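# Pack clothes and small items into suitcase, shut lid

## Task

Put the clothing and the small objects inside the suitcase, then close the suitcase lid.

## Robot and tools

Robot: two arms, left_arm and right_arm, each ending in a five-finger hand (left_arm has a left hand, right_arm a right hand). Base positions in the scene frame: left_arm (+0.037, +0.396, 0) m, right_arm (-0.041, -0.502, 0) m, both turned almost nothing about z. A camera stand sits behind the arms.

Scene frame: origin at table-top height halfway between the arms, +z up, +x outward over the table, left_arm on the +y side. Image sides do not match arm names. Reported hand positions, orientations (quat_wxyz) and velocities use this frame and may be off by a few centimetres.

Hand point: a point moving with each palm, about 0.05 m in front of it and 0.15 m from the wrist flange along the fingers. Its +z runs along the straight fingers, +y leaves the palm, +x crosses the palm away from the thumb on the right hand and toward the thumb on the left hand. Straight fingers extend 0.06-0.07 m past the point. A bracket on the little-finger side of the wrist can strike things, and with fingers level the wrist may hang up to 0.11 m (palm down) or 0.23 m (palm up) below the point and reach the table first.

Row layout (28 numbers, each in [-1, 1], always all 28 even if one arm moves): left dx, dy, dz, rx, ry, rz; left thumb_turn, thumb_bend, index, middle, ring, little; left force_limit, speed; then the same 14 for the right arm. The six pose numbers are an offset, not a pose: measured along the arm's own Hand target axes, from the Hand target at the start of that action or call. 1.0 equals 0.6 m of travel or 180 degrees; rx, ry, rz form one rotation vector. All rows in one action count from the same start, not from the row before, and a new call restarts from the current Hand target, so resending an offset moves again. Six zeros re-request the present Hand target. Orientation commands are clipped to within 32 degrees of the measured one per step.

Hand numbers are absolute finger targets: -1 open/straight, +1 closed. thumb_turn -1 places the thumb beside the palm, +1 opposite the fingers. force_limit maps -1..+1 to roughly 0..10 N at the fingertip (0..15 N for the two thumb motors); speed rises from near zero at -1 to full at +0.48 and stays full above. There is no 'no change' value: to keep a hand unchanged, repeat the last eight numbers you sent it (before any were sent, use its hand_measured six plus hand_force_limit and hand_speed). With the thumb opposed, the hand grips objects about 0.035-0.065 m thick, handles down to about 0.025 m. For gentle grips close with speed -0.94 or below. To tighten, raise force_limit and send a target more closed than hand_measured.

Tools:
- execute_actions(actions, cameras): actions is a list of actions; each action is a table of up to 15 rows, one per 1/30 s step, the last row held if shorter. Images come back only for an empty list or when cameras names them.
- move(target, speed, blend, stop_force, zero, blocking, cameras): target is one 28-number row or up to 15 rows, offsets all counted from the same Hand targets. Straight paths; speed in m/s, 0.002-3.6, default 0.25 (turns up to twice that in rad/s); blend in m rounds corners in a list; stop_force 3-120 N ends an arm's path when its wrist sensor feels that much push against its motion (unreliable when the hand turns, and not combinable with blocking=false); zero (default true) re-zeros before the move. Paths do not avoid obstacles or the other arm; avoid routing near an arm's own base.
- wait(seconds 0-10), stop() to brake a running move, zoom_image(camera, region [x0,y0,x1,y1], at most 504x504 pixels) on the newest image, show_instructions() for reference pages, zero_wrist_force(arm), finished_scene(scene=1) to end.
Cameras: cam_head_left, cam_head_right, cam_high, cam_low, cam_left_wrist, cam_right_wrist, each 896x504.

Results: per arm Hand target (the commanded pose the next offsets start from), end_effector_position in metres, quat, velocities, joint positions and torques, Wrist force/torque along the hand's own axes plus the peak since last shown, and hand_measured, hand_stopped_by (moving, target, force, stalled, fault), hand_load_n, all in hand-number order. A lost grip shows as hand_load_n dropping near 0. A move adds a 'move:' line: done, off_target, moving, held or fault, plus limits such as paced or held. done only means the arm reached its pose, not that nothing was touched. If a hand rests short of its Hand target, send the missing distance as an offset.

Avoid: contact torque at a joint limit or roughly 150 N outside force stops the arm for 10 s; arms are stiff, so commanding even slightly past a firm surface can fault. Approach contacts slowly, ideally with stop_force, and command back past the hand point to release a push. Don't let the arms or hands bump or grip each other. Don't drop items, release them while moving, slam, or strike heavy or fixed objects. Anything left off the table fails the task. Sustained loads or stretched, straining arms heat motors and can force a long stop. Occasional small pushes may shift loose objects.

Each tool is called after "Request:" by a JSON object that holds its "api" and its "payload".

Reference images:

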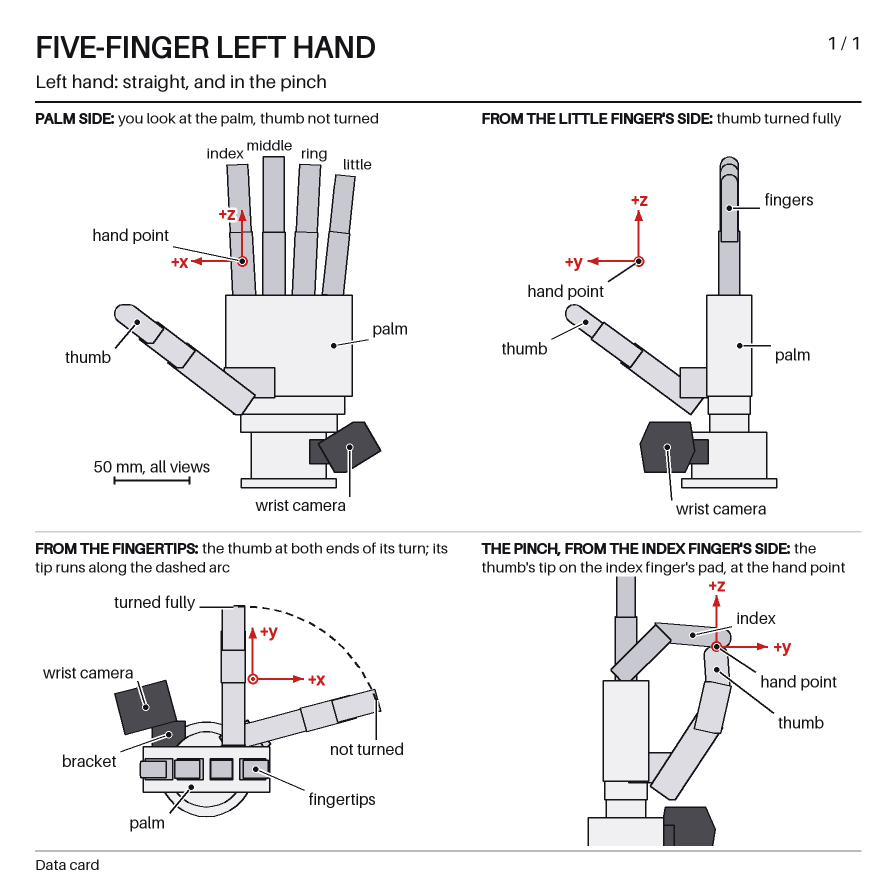

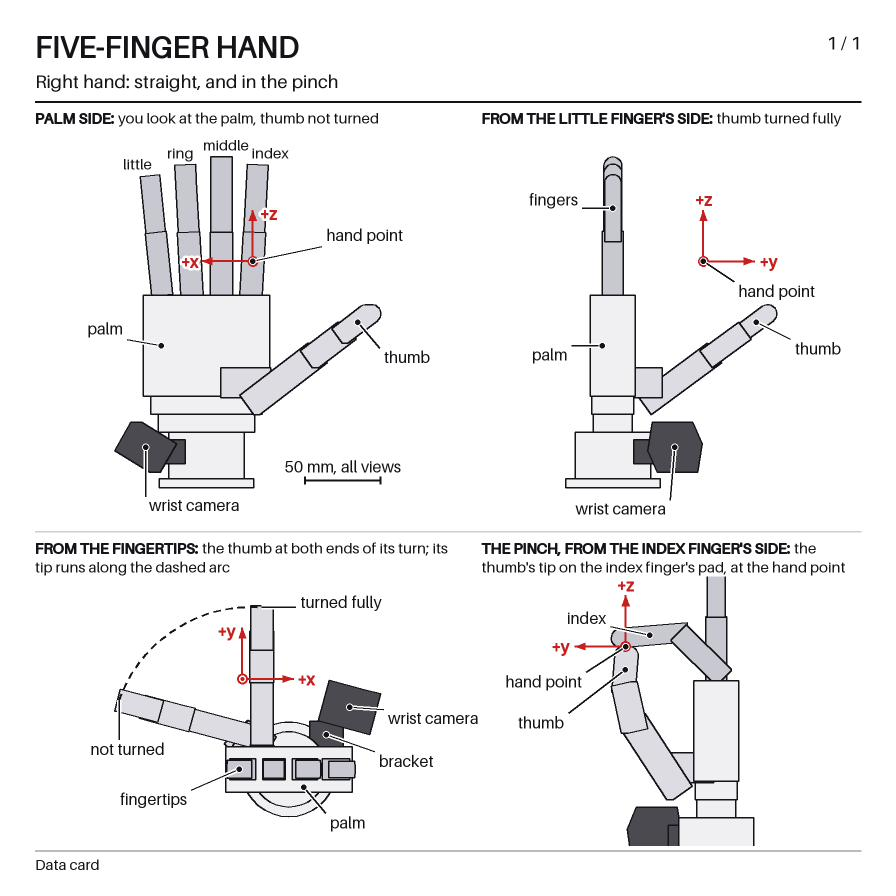

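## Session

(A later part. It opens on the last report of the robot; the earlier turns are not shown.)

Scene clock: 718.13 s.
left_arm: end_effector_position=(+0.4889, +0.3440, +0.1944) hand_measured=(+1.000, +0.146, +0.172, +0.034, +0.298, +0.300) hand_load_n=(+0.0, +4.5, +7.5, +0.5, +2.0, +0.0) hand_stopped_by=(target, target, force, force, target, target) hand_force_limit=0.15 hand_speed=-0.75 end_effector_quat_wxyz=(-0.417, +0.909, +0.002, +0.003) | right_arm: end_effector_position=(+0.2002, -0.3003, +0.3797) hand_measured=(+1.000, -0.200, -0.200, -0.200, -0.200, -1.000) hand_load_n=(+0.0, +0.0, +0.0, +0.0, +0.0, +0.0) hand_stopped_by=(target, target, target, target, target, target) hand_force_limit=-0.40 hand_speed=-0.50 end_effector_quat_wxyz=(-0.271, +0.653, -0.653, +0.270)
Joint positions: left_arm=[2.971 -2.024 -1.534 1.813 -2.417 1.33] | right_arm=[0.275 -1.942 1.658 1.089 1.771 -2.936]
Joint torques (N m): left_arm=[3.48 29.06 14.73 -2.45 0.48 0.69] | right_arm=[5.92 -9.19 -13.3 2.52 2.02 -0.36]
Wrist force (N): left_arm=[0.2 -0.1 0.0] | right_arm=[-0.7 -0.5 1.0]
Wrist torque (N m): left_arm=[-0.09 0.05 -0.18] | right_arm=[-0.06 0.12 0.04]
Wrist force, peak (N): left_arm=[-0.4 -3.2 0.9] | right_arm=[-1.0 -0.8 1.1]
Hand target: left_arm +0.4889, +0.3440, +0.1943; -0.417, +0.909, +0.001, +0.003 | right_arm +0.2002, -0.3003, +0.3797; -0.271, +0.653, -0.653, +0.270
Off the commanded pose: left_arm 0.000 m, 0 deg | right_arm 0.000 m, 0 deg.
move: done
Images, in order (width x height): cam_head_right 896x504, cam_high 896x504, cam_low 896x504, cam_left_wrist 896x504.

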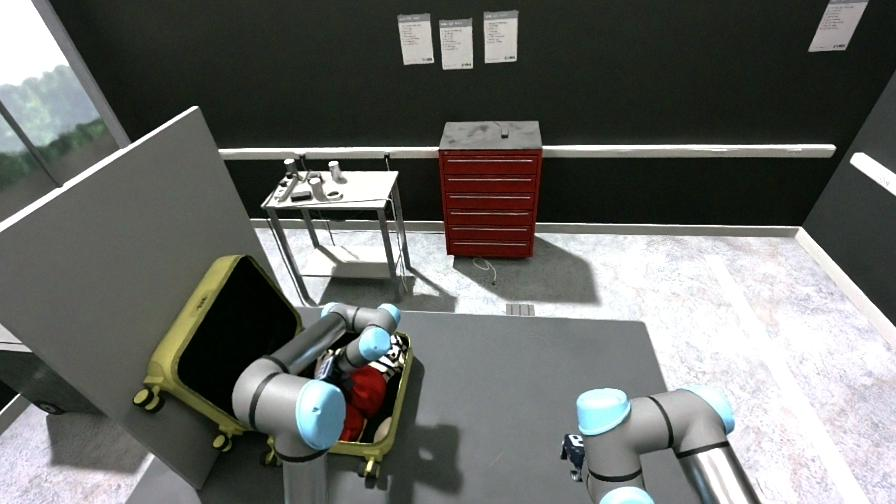

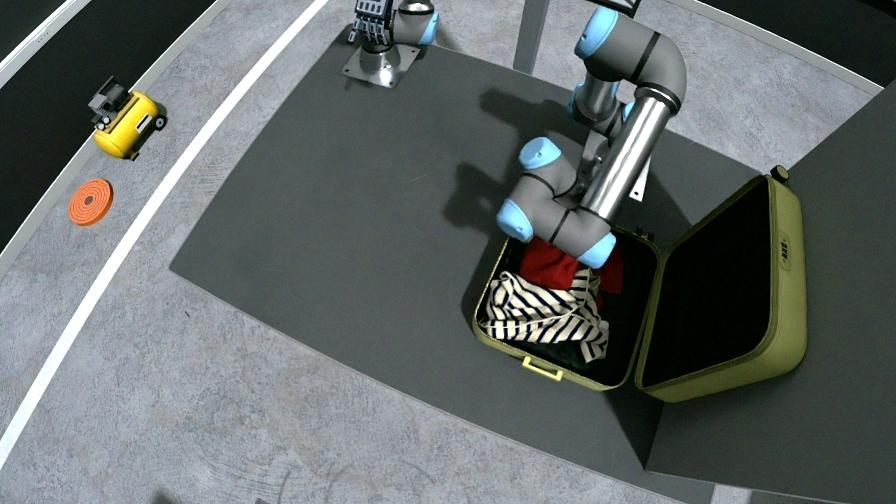

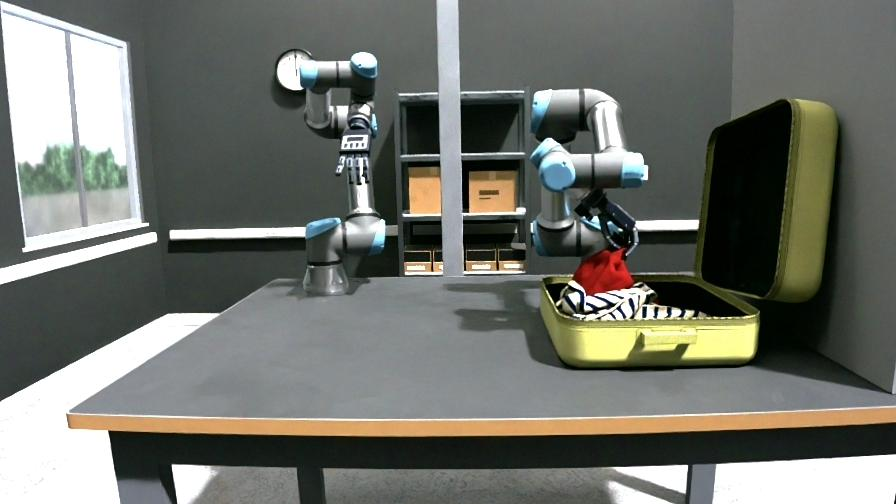

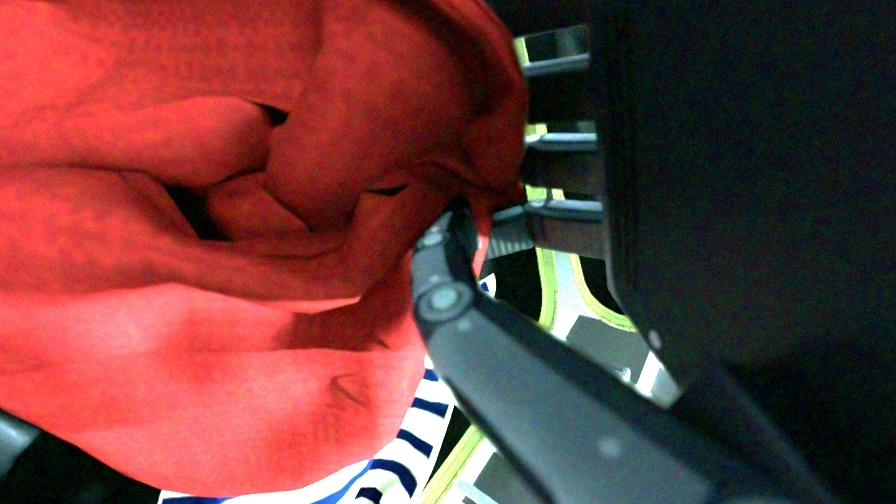

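Request:
{"api": "move", "payload": {"target": [[-0.0167,0.0684,0.1248,0,0,0,1,0.15,0.3,0.3,0.3,0.3,0.15,-0.75,0,0,0,0,0,0,1,-0.2,-0.2,-0.2,-0.2,-1,-0.4,-0.5]], "speed": 0.08, "stop_force": 6}}

Request:
{"api": "move", "payload": {"target": [[0,0,0,0,0,0,1,-0.5,-0.5,-0.5,-0.5,-0.5,0.1,-0.5,0,0,0,0,0,0,1,-0.2,-0.2,-0.2,-0.2,-1,-0.4,-0.5]], "speed": 0.06, "cameras": ["cam_left_wrist","cam_low"]}}

Scene clock: 721.33 s.
left_arm: end_effector_position=(+0.4795, +0.3739, +0.1143) hand_measured=(+1.000, +0.146, +0.172, +0.034, +0.298, +0.300) hand_load_n=(-1.0, +4.5, +7.5, +0.0, +1.0, +0.0) hand_stopped_by=(target, target, force, force, target, target) hand_force_limit=0.15 hand_speed=-0.75 end_effector_quat_wxyz=(-0.417, +0.909, +0.001, +0.003) | right_arm: end_effector_position=(+0.2002, -0.3003, +0.3797) hand_measured=(+1.000, -0.200, -0.200, -0.200, -0.200, -1.000) hand_load_n=(+0.0, +0.0, +0.0, +0.0, +0.0, +0.0) hand_stopped_by=(target, target, target, target, target, target) hand_force_limit=-0.40 hand_speed=-0.50 end_effector_quat_wxyz=(-0.271, +0.653, -0.653, +0.270)
Joint positions: left_arm=[3.036 -2.065 -1.683 2.077 -2.426 1.429] | right_arm=[0.275 -1.942 1.658 1.089 1.771 -2.936]
Joint torques (N m): left_arm=[-10.74 50.94 12.57 0.43 0.62 -2.46] | right_arm=[6.69 -9.41 -12.62 2.64 2.1 -0.39]
Wrist force (N): left_arm=[-0.1 -0.9 -1.0] | right_arm=[-0.8 -0.6 0.8]
Wrist torque (N m): left_arm=[-0.13 0.08 -0.23] | right_arm=[-0.06 0.13 0.04]
Wrist force, peak (N): left_arm=[0.0 -0.9 -1.2] | right_arm=[-1.1 -0.4 1.2]
Hand target: left_arm +0.4795, +0.3739, +0.1143; -0.417, +0.909, +0.001, +0.003 | right_arm +0.2002, -0.3003, +0.3797; -0.271, +0.653, -0.653, +0.270
Off the commanded pose: left_arm 0.000 m, 0 deg | right_arm 0.000 m, 0 deg.
move: done

Scene clock: 722.53 s.
left_arm: end_effector_position=(+0.4795, +0.3739, +0.1143) hand_measured=(+1.000, -0.500, -0.500, -0.500, -0.500, -0.500) hand_load_n=(-0.5, -1.0, +0.0, +0.0, +0.0, +0.0) hand_stopped_by=(target, target, target, target, target, target) hand_force_limit=0.10 hand_speed=-0.50 end_effector_quat_wxyz=(-0.417, +0.909, +0.001, +0.003) | right_arm: end_effector_position=(+0.2002, -0.3003, +0.3797) hand_measured=(+1.000, -0.200, -0.200, -0.200, -0.200, -1.000) hand_load_n=(+0.0, +0.0, +0.0, +0.0, +0.0, +0.0) hand_stopped_by=(target, target, target, target, target, target) hand_force_limit=-0.40 hand_speed=-0.50 end_effector_quat_wxyz=(-0.271, +0.653, -0.653, +0.270)
Joint positions: left_arm=[3.036 -2.065 -1.683 2.077 -2.426 1.429] | right_arm=[0.275 -1.942 1.658 1.089 1.771 -2.936]
Joint torques (N m): left_arm=[-10.5 51.44 12.7 0.4 -0.45 -2.24] | right_arm=[7.12 -8.84 -13.51 2.53 2.07 -0.36]
Wrist force (N): left_arm=[-0.5 -1.5 -0.3] | right_arm=[-1.0 -0.6 1.1]
Wrist torque (N m): left_arm=[-0.10 0.07 -0.19] | right_arm=[-0.07 0.14 0.03]
Wrist force, peak (N): left_arm=[-0.6 -1.6 -0.5] | right_arm=[-1.0 -0.5 1.3]
Hand target: left_arm +0.4795, +0.3739, +0.1143; -0.417, +0.909, +0.001, +0.003 | right_arm +0.2002, -0.3003, +0.3797; -0.271, +0.653, -0.653, +0.270
Off the commanded pose: left_arm 0.000 m, 0 deg | right_arm 0.000 m, 0 deg.
move: done
Images, in order (width x height): cam_low 896x504, cam_left_wrist 896x504.

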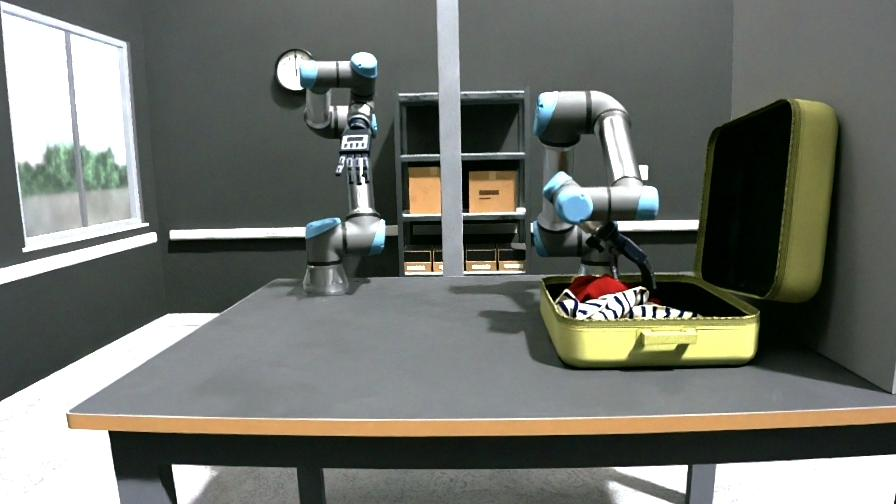

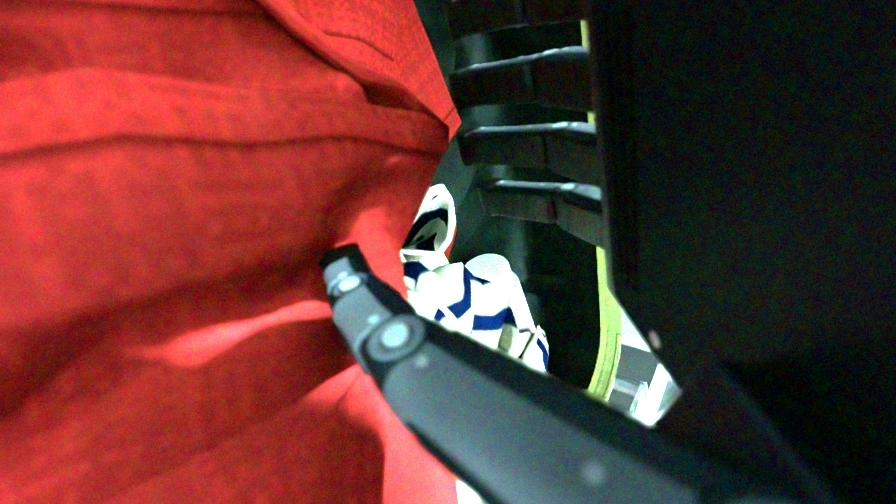

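Request:
{"api": "move", "payload": {"target": [[0.0175,-0.1113,-0.1927,0,0,0,1,-0.5,-0.5,-0.5,-0.5,-0.5,0.1,-0.5,0,0,0,0,0,0,1,-0.2,-0.2,-0.2,-0.2,-1,-0.4,-0.5],[0.1167,-0.0168,-0.5068,0,0.2527,0.2173,1,-0.5,-0.5,-0.5,-0.5,-0.5,0.1,-0.5,0,0,0,0,0,0,1,-0.2,-0.2,-0.2,-0.2,-1,-0.4,-0.5],[-0.05,0.0994,-0.8465,0,0.379,0.326,1,-0.5,-0.5,-0.5,-0.5,-0.5,0.1,-0.5,0,0,0,0,0,0,1,-0.2,-0.2,-0.2,-0.2,-1,-0.4,-0.5]], "speed": 0.25, "blend": [0.03,0.05,0], "cameras": ["all"]}}

Scene clock: 727.97 s.
left_arm: end_effector_position=(+0.4475, -0.0497, +0.4003) hand_measured=(+1.000, -0.500, -0.500, -0.500, -0.500, -0.500) hand_load_n=(+0.0, +0.0, +0.0, +0.0, +0.0, +0.0) hand_stopped_by=(target, target, target, target, target, target) hand_force_limit=0.10 hand_speed=-0.50 end_effector_quat_wxyz=(-0.297, +0.642, -0.641, +0.297) | right_arm: end_effector_position=(+0.2002, -0.3003, +0.3797) hand_measured=(+1.000, -0.200, -0.200, -0.200, -0.200, -1.000) hand_load_n=(+0.0, +0.0, +0.0, +0.0, +0.0, +0.0) hand_stopped_by=(target, target, target, target, target, target) hand_force_limit=-0.40 hand_speed=-0.50 end_effector_quat_wxyz=(-0.271, +0.653, -0.653, +0.270)
Joint positions: left_arm=[2.393 -1.99 -0.833 1.97 -2.108 2.61] | right_arm=[0.275 -1.942 1.658 1.089 1.771 -2.936]
Joint torques (N m): left_arm=[-3.66 51.51 24.44 1.26 -1.98 -0.59] | right_arm=[7.64 -9.47 -13.3 2.54 2.22 -0.29]
Wrist force (N): left_arm=[0.3 -0.8 -0.1] | right_arm=[-0.9 -0.5 1.2]
Wrist torque (N m): left_arm=[-0.13 -0.05 -0.16] | right_arm=[-0.08 0.14 0.03]
Wrist force, peak (N): left_arm=[1.7 -0.5 -0.9] | right_arm=[-0.9 -0.6 1.4]
Hand target: left_arm +0.4474, -0.0498, +0.4005; -0.297, +0.642, -0.641, +0.297 | right_arm +0.2002, -0.3003, +0.3797; -0.271, +0.653, -0.653, +0.270
Off the commanded pose: left_arm 0.000 m, 0 deg | right_arm 0.000 m, 0 deg.
move: done

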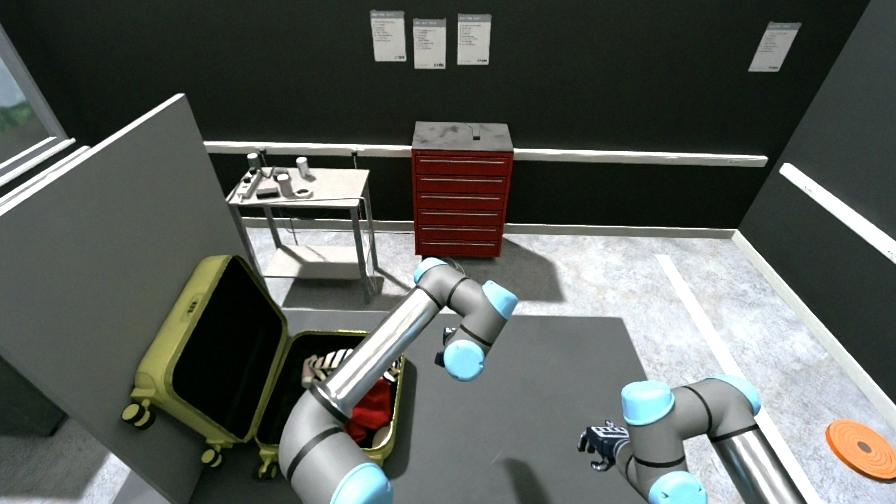

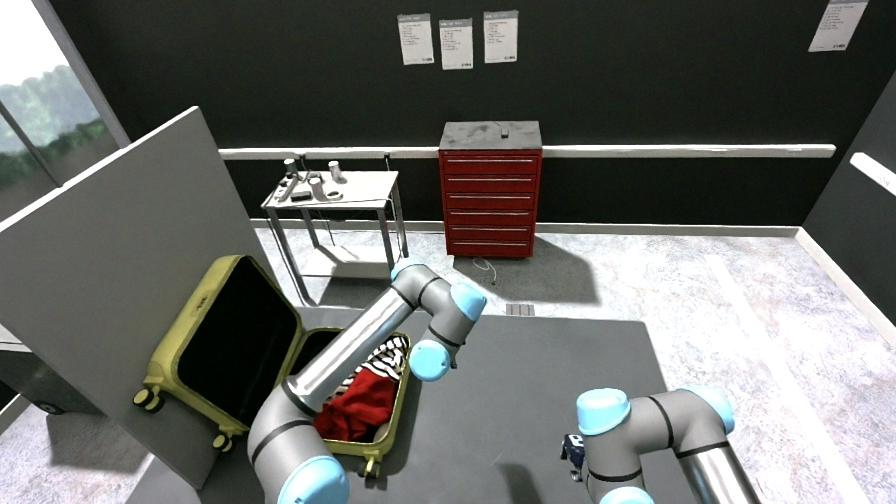

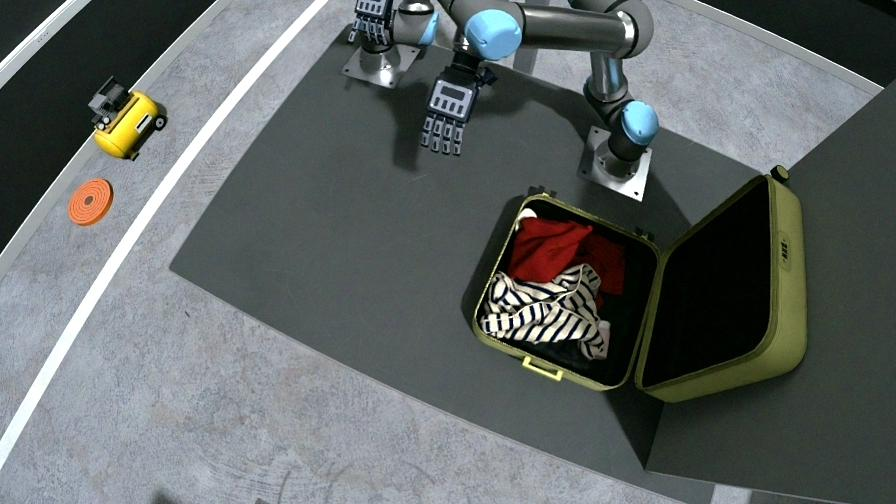

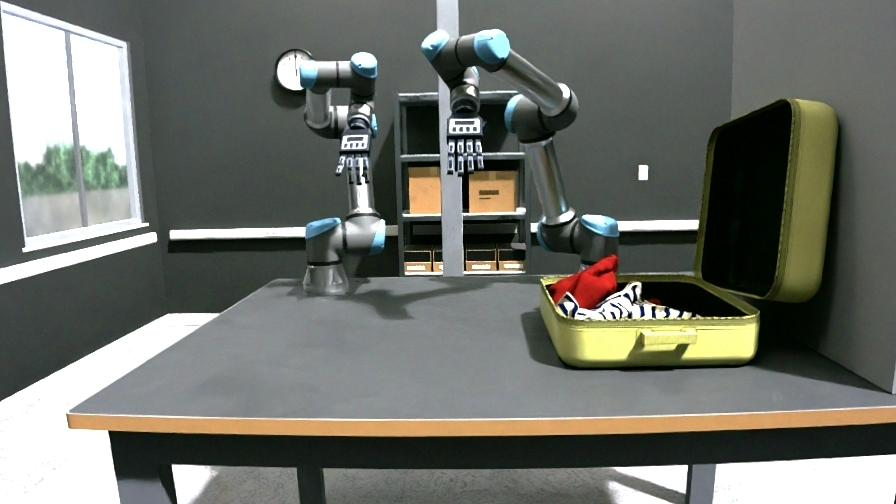

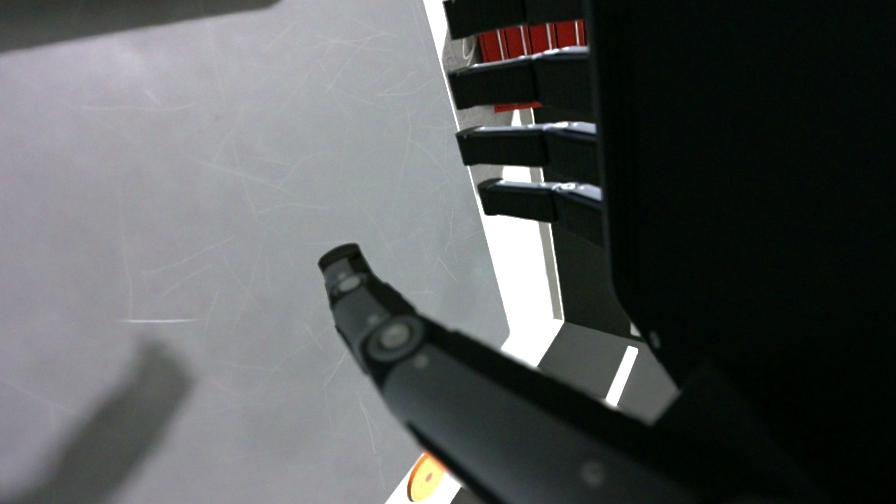

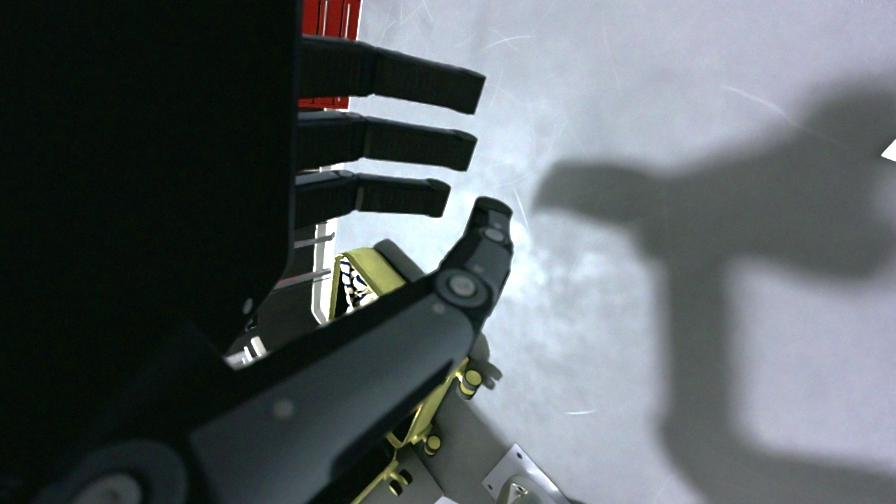

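Request:
{"api": "zoom_image", "payload": {"camera": "cam_high", "region": [460, 160, 820, 420]}}

Request:
{"api": "zoom_image", "payload": {"camera": "cam_low", "region": [500, 80, 860, 390]}}

Request:
{"api": "zoom_image", "payload": {"camera": "cam_head_right", "region": [120, 240, 440, 504]}}

Scaled by 1.400.

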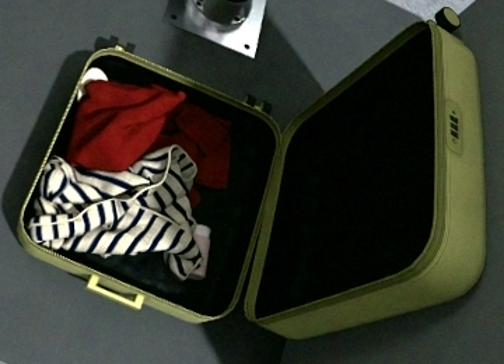

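Scaled by 1.400.

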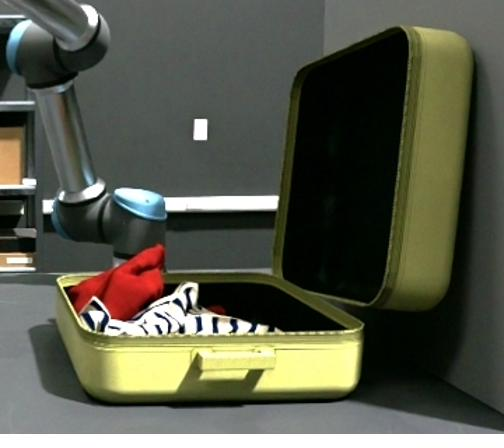

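Scaled by 1.575.

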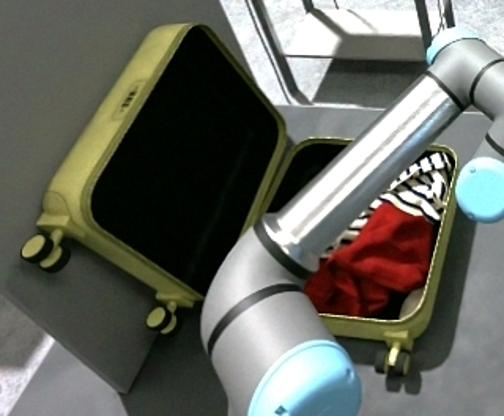

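Request:
{"api": "move", "payload": {"target": [-0.583,-0.2027,-0.2752,-0.0252,-0.2447,-0.2262,1,-0.5,-0.5,-0.5,-0.5,-0.5,0.1,-0.5,0,0,0,0,0,0,1,-0.2,-0.2,-0.2,-0.2,-1,-0.4,-0.5], "speed": 0.25, "cameras": ["all"]}}

Scene clock: 762.97 s.
left_arm: end_effector_position=(+0.4102, +0.2213, +0.5550) hand_measured=(+1.000, -0.500, -0.500, -0.500, -0.500, -0.500) hand_load_n=(+0.0, +0.0, +0.0, +0.0, +0.0, +0.0) hand_stopped_by=(target, target, target, target, target, target) hand_force_limit=0.10 hand_speed=-0.50 end_effector_quat_wxyz=(-0.360, +0.856, -0.340, +0.148) | right_arm: end_effector_position=(+0.2002, -0.3003, +0.3797) hand_measured=(+1.000, -0.200, -0.200, -0.200, -0.200, -1.000) hand_load_n=(+0.0, +0.0, +0.0, +0.0, +0.0, +0.0) hand_stopped_by=(target, target, target, target, target, target) hand_force_limit=-0.40 hand_speed=-0.50 end_effector_quat_wxyz=(-0.271, +0.653, -0.653, +0.270)
Joint positions: left_arm=[2.732 -1.837 -0.664 1.287 -2.303 2.067] | right_arm=[0.275 -1.942 1.658 1.089 1.771 -2.936]
Joint torques (N m): left_arm=[-11.59 23.86 8.91 1.01 0.79 2.55] | right_arm=[7.78 -9.88 -13.94 2.4 2.11 -0.22]
Wrist force (N): left_arm=[0.4 -0.4 0.0] | right_arm=[-0.8 -0.8 1.0]
Wrist torque (N m): left_arm=[-0.08 -0.07 -0.06] | right_arm=[-0.10 0.13 0.02]
Wrist force, peak (N): left_arm=[-5.9 -9.3 -0.9] | right_arm=[-0.9 -0.6 1.4]
Hand target: left_arm +0.4102, +0.2213, +0.5549; -0.360, +0.856, -0.340, +0.148 (not the last commanded pose) | right_arm +0.2002, -0.3003, +0.3797; -0.271, +0.653, -0.653, +0.270
Off the commanded pose: left_arm 0.091 m, 14 deg | right_arm 0.000 m, 0 deg.
move: held (left_arm; a check stopped the path); limits=held
pose unreachable (left arm): on one or more control steps of this call, first in action 0 (counted from 0), this arm could not follow its commanded pose, so it was not sent that pose on those steps. It may still have moved: this result reports where it is.
cause: moving toward the commanded pose would bring two parts of the arm too close to each other (joints 4 (wrist 1) to 6 (wrist 3) lie between them).

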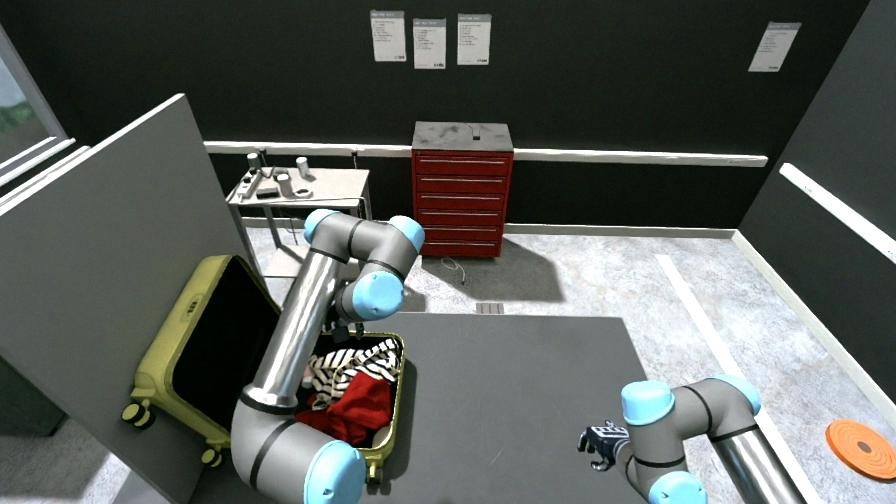

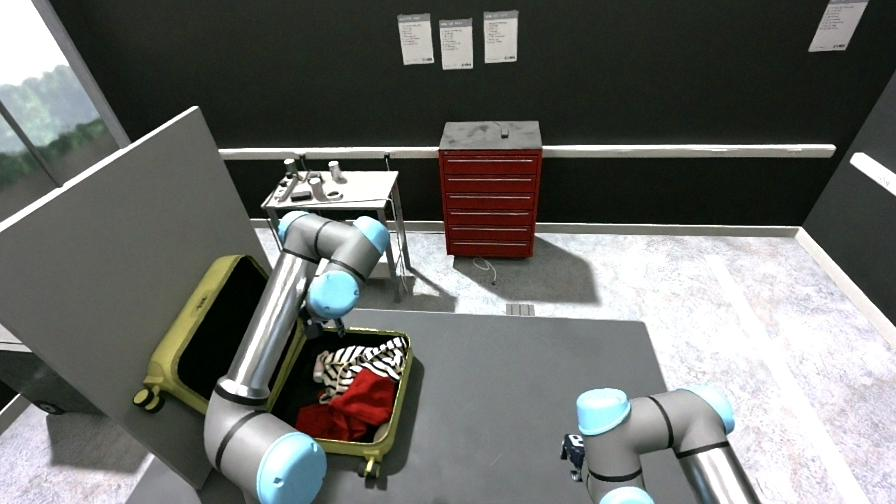

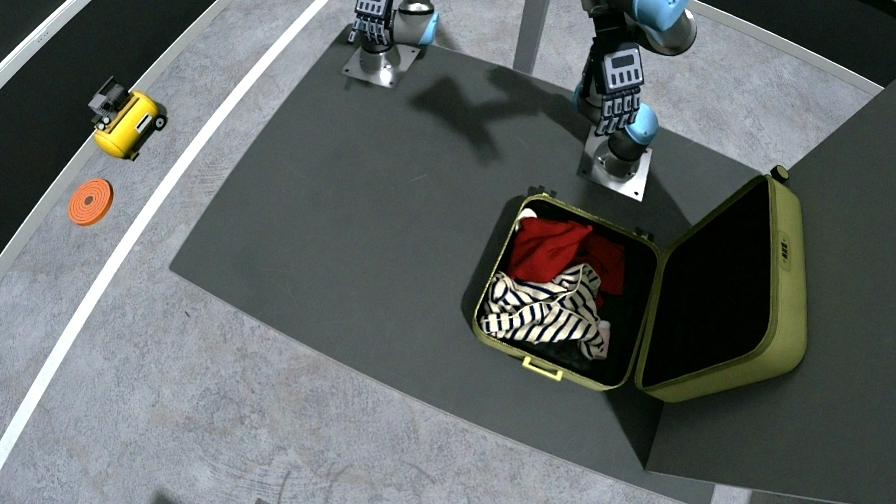

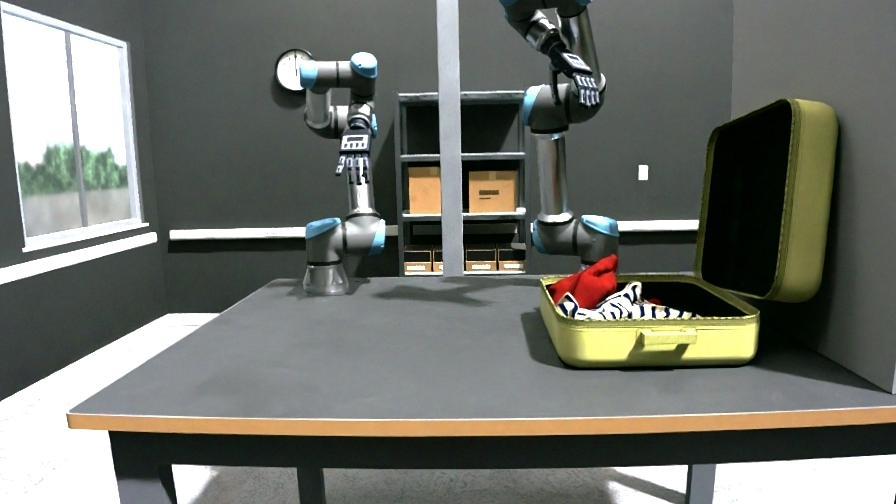

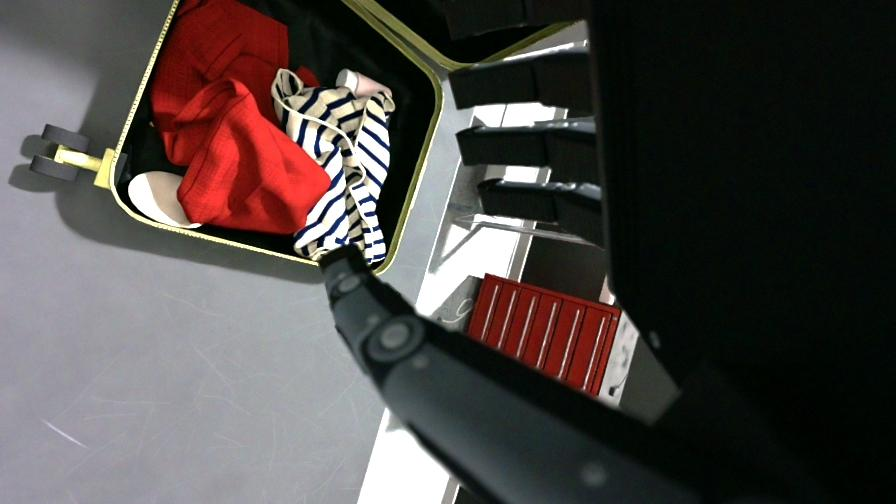

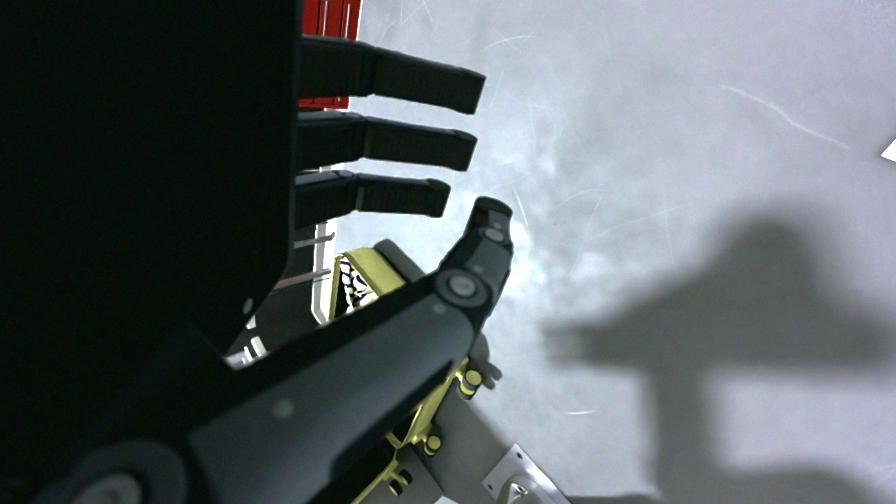

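Request:
{"api": "zoom_image", "payload": {"camera": "cam_high", "region": [560, 60, 896, 500]}}

Request:
{"api": "zoom_image", "payload": {"camera": "cam_low", "region": [640, 60, 896, 420]}}

Request:
{"api": "zoom_image", "payload": {"camera": "cam_head_left", "region": [60, 60, 420, 504]}}

Scaled by 1.145.

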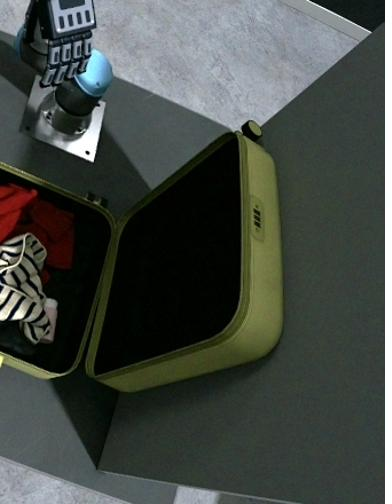

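Scaled by 1.400.

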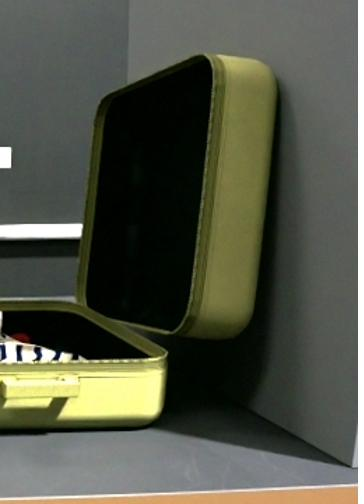

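Scaled by 1.135.

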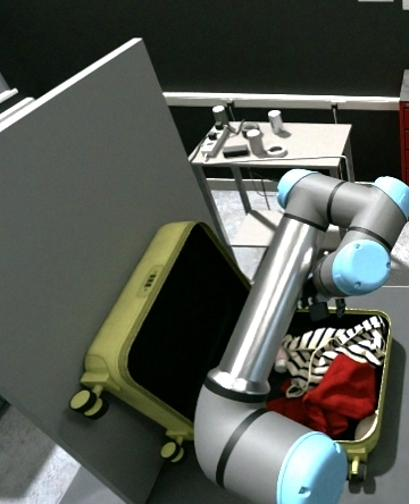

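Request:
{"api": "move", "payload": {"target": [-0.1539,0.1432,0.1257,0.377,0.003,-0.539,1,-0.9,-0.8,-0.8,-0.8,-0.8,0.1,-0.5,0,0,0,0,0,0,1,-0.2,-0.2,-0.2,-0.2,-1,-0.4,-0.5], "speed": 0.25, "cameras": ["cam_head_left","cam_high","cam_low","cam_left_wrist"]}}

Scene clock: 795.37 s.
left_arm: end_effector_position=(+0.4094, +0.2220, +0.5533) hand_measured=(+1.000, -0.900, -0.800, -0.800, -0.800, -0.800) hand_load_n=(+0.0, +0.0, +0.0, +0.0, +0.0, +0.0) hand_stopped_by=(target, target, target, target, target, target) hand_force_limit=0.10 hand_speed=-0.50 end_effector_quat_wxyz=(-0.364, +0.857, -0.330, +0.154) | right_arm: end_effector_position=(+0.2002, -0.3003, +0.3797) hand_measured=(+1.000, -0.200, -0.200, -0.200, -0.200, -1.000) hand_load_n=(+0.0, +0.0, +0.0, +0.0, +0.0, +0.0) hand_stopped_by=(target, target, target, target, target, target) hand_force_limit=-0.40 hand_speed=-0.50 end_effector_quat_wxyz=(-0.271, +0.653, -0.653, +0.270)
Joint positions: left_arm=[2.724 -1.821 -0.698 1.307 -2.318 2.042] | right_arm=[0.275 -1.942 1.658 1.089 1.771 -2.936]
Joint torques (N m): left_arm=[12.88 16.07 9.9 -4.2 0.8 2.48] | right_arm=[6.95 -8.65 -13.36 2.47 2.13 -0.2]
Wrist force (N): left_arm=[0.4 -0.5 0.1] | right_arm=[-0.9 -0.3 1.1]
Wrist torque (N m): left_arm=[-0.10 -0.07 -0.05] | right_arm=[-0.05 0.14 0.04]
Wrist force, peak (N): left_arm=[2.1 0.8 1.3] | right_arm=[-0.9 -0.5 1.4]
Hand target: left_arm +0.4094, +0.2220, +0.5532; -0.364, +0.857, -0.330, +0.154 (not the last commanded pose) | right_arm +0.2002, -0.3003, +0.3797; -0.271, +0.653, -0.653, +0.270
Off the commanded pose: left_arm 0.145 m, 117 deg | right_arm 0.000 m, 0 deg.
move: held (left_arm; a check stopped the path); limits=held
pose unreachable (left arm): on one or more control steps of this call, first in action 0 (counted from 0), this arm could not follow its commanded pose, so it was not sent that pose on those steps. It may still have moved: this result reports where it is.
cause: moving toward the commanded pose would bring two parts of the arm too close to each other (joints 4 (wrist 1) to 6 (wrist 3) lie between them).
Images, in order (width x height): cam_head_left 896x504, cam_high 896x504, cam_low 896x504, cam_left_wrist 896x504.

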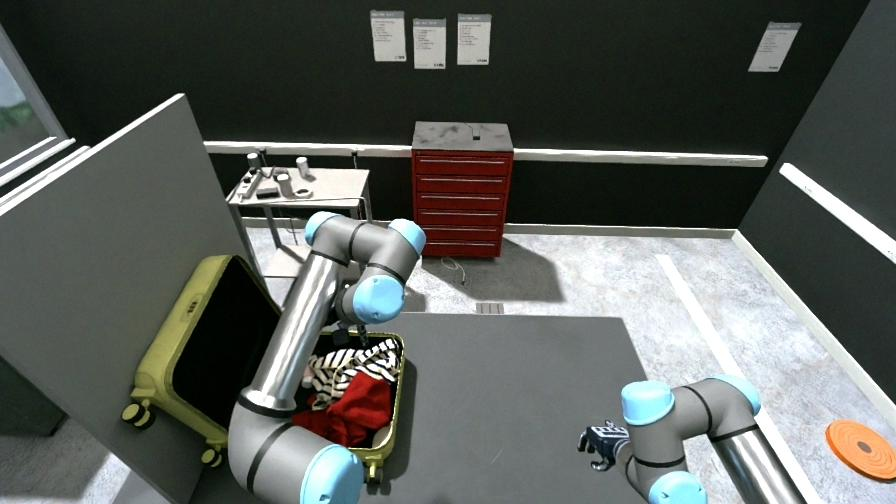

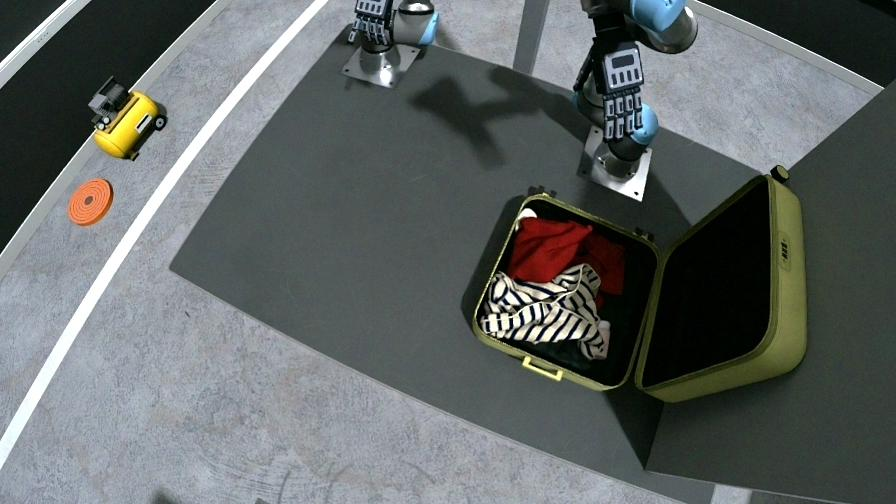

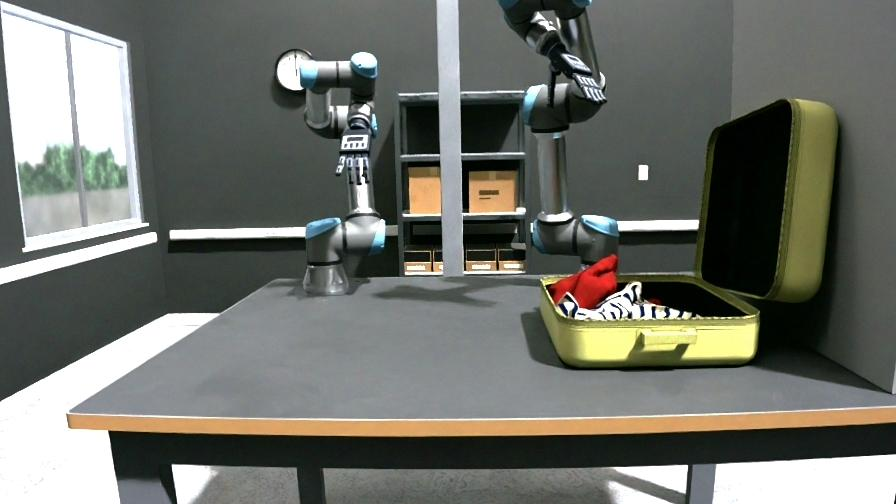

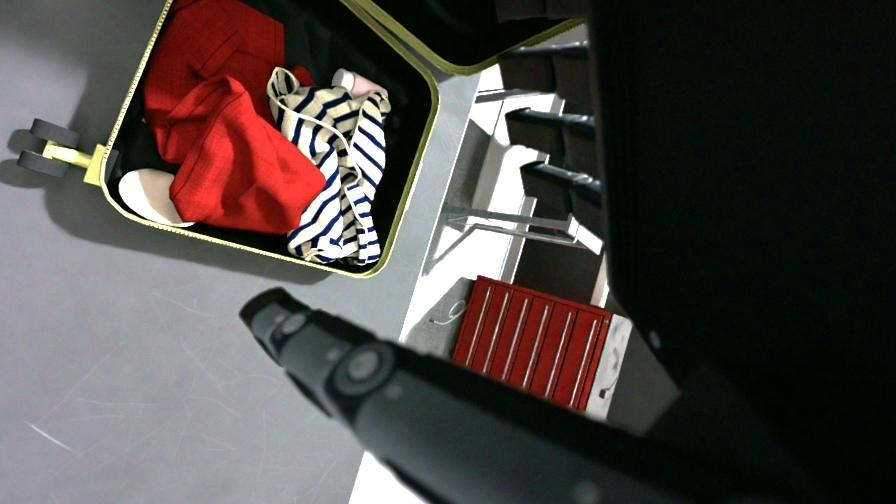

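Request:
{"api": "move", "payload": {"target": [-0.0748,-0.0833,0.0688,0.2383,0.0885,0.0435,1,-0.9,-0.8,-0.8,-0.8,-0.8,0.1,-0.5,0,0,0,0,0,0,1,-0.2,-0.2,-0.2,-0.2,-1,-0.4,-0.5], "speed": 0.2, "cameras": ["cam_head_left","cam_low","cam_left_wrist"]}}

Scene clock: 826.60 s.
left_arm: end_effector_position=(+0.4199, +0.2999, +0.5601) hand_measured=(+1.000, -0.900, -0.800, -0.800, -0.800, -0.800) hand_load_n=(+0.0, +0.0, +0.0, +0.0, +0.0, +0.0) hand_stopped_by=(target, target, target, target, target, target) hand_force_limit=0.10 hand_speed=-0.50 end_effector_quat_wxyz=(+0.613, -0.612, +0.353, -0.353) | right_arm: end_effector_position=(+0.2002, -0.3003, +0.3797) hand_measured=(+1.000, -0.200, -0.200, -0.200, -0.200, -1.000) hand_load_n=(-0.5, +0.0, +0.0, +0.0, +0.0, +0.0) hand_stopped_by=(target, target, target, target, target, target) hand_force_limit=-0.40 hand_speed=-0.50 end_effector_quat_wxyz=(-0.271, +0.653, -0.653, +0.270)
Joint positions: left_arm=[2.791 -1.208 -1.513 2.722 -2.434 3.142] | right_arm=[0.275 -1.942 1.658 1.089 1.771 -2.936]
Joint torques (N m): left_arm=[-7.25 9.44 13.79 3.58 0.74 2.52] | right_arm=[6.83 -8.41 -13.11 2.32 2.11 0.09]
Wrist force (N): left_arm=[-0.5 0.3 0.1] | right_arm=[-0.9 -0.5 1.4]
Wrist torque (N m): left_arm=[0.02 -0.04 -0.28] | right_arm=[-0.09 0.14 0.02]
Wrist force, peak (N): left_arm=[0.1 -1.3 0.1] | right_arm=[-0.9 -0.5 1.4]
Hand target: left_arm +0.4199, +0.2998, +0.5601; +0.613, -0.612, +0.353, -0.354 | right_arm +0.2002, -0.3003, +0.3797; -0.271, +0.653, -0.653, +0.270
Off the commanded pose: left_arm 0.000 m, 0 deg | right_arm 0.000 m, 0 deg.
move: done
Images, in order (width x height): cam_head_left 896x504, cam_low 896x504, cam_left_wrist 896x504.

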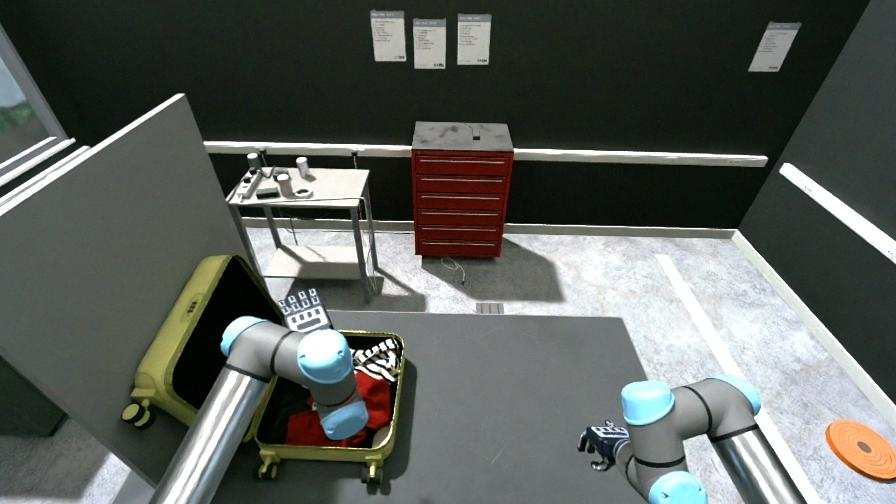

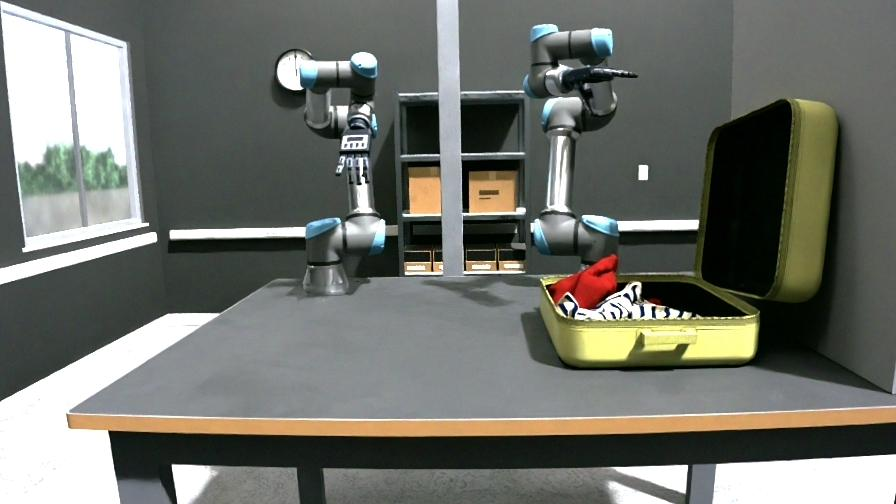

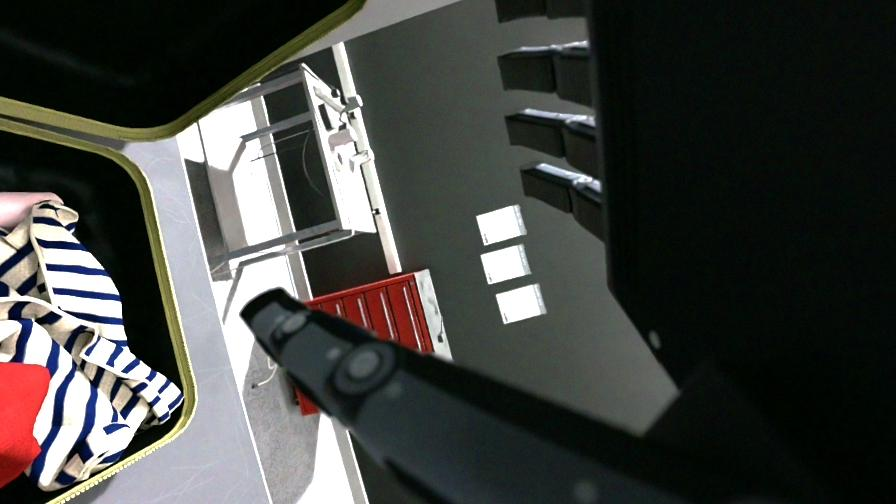

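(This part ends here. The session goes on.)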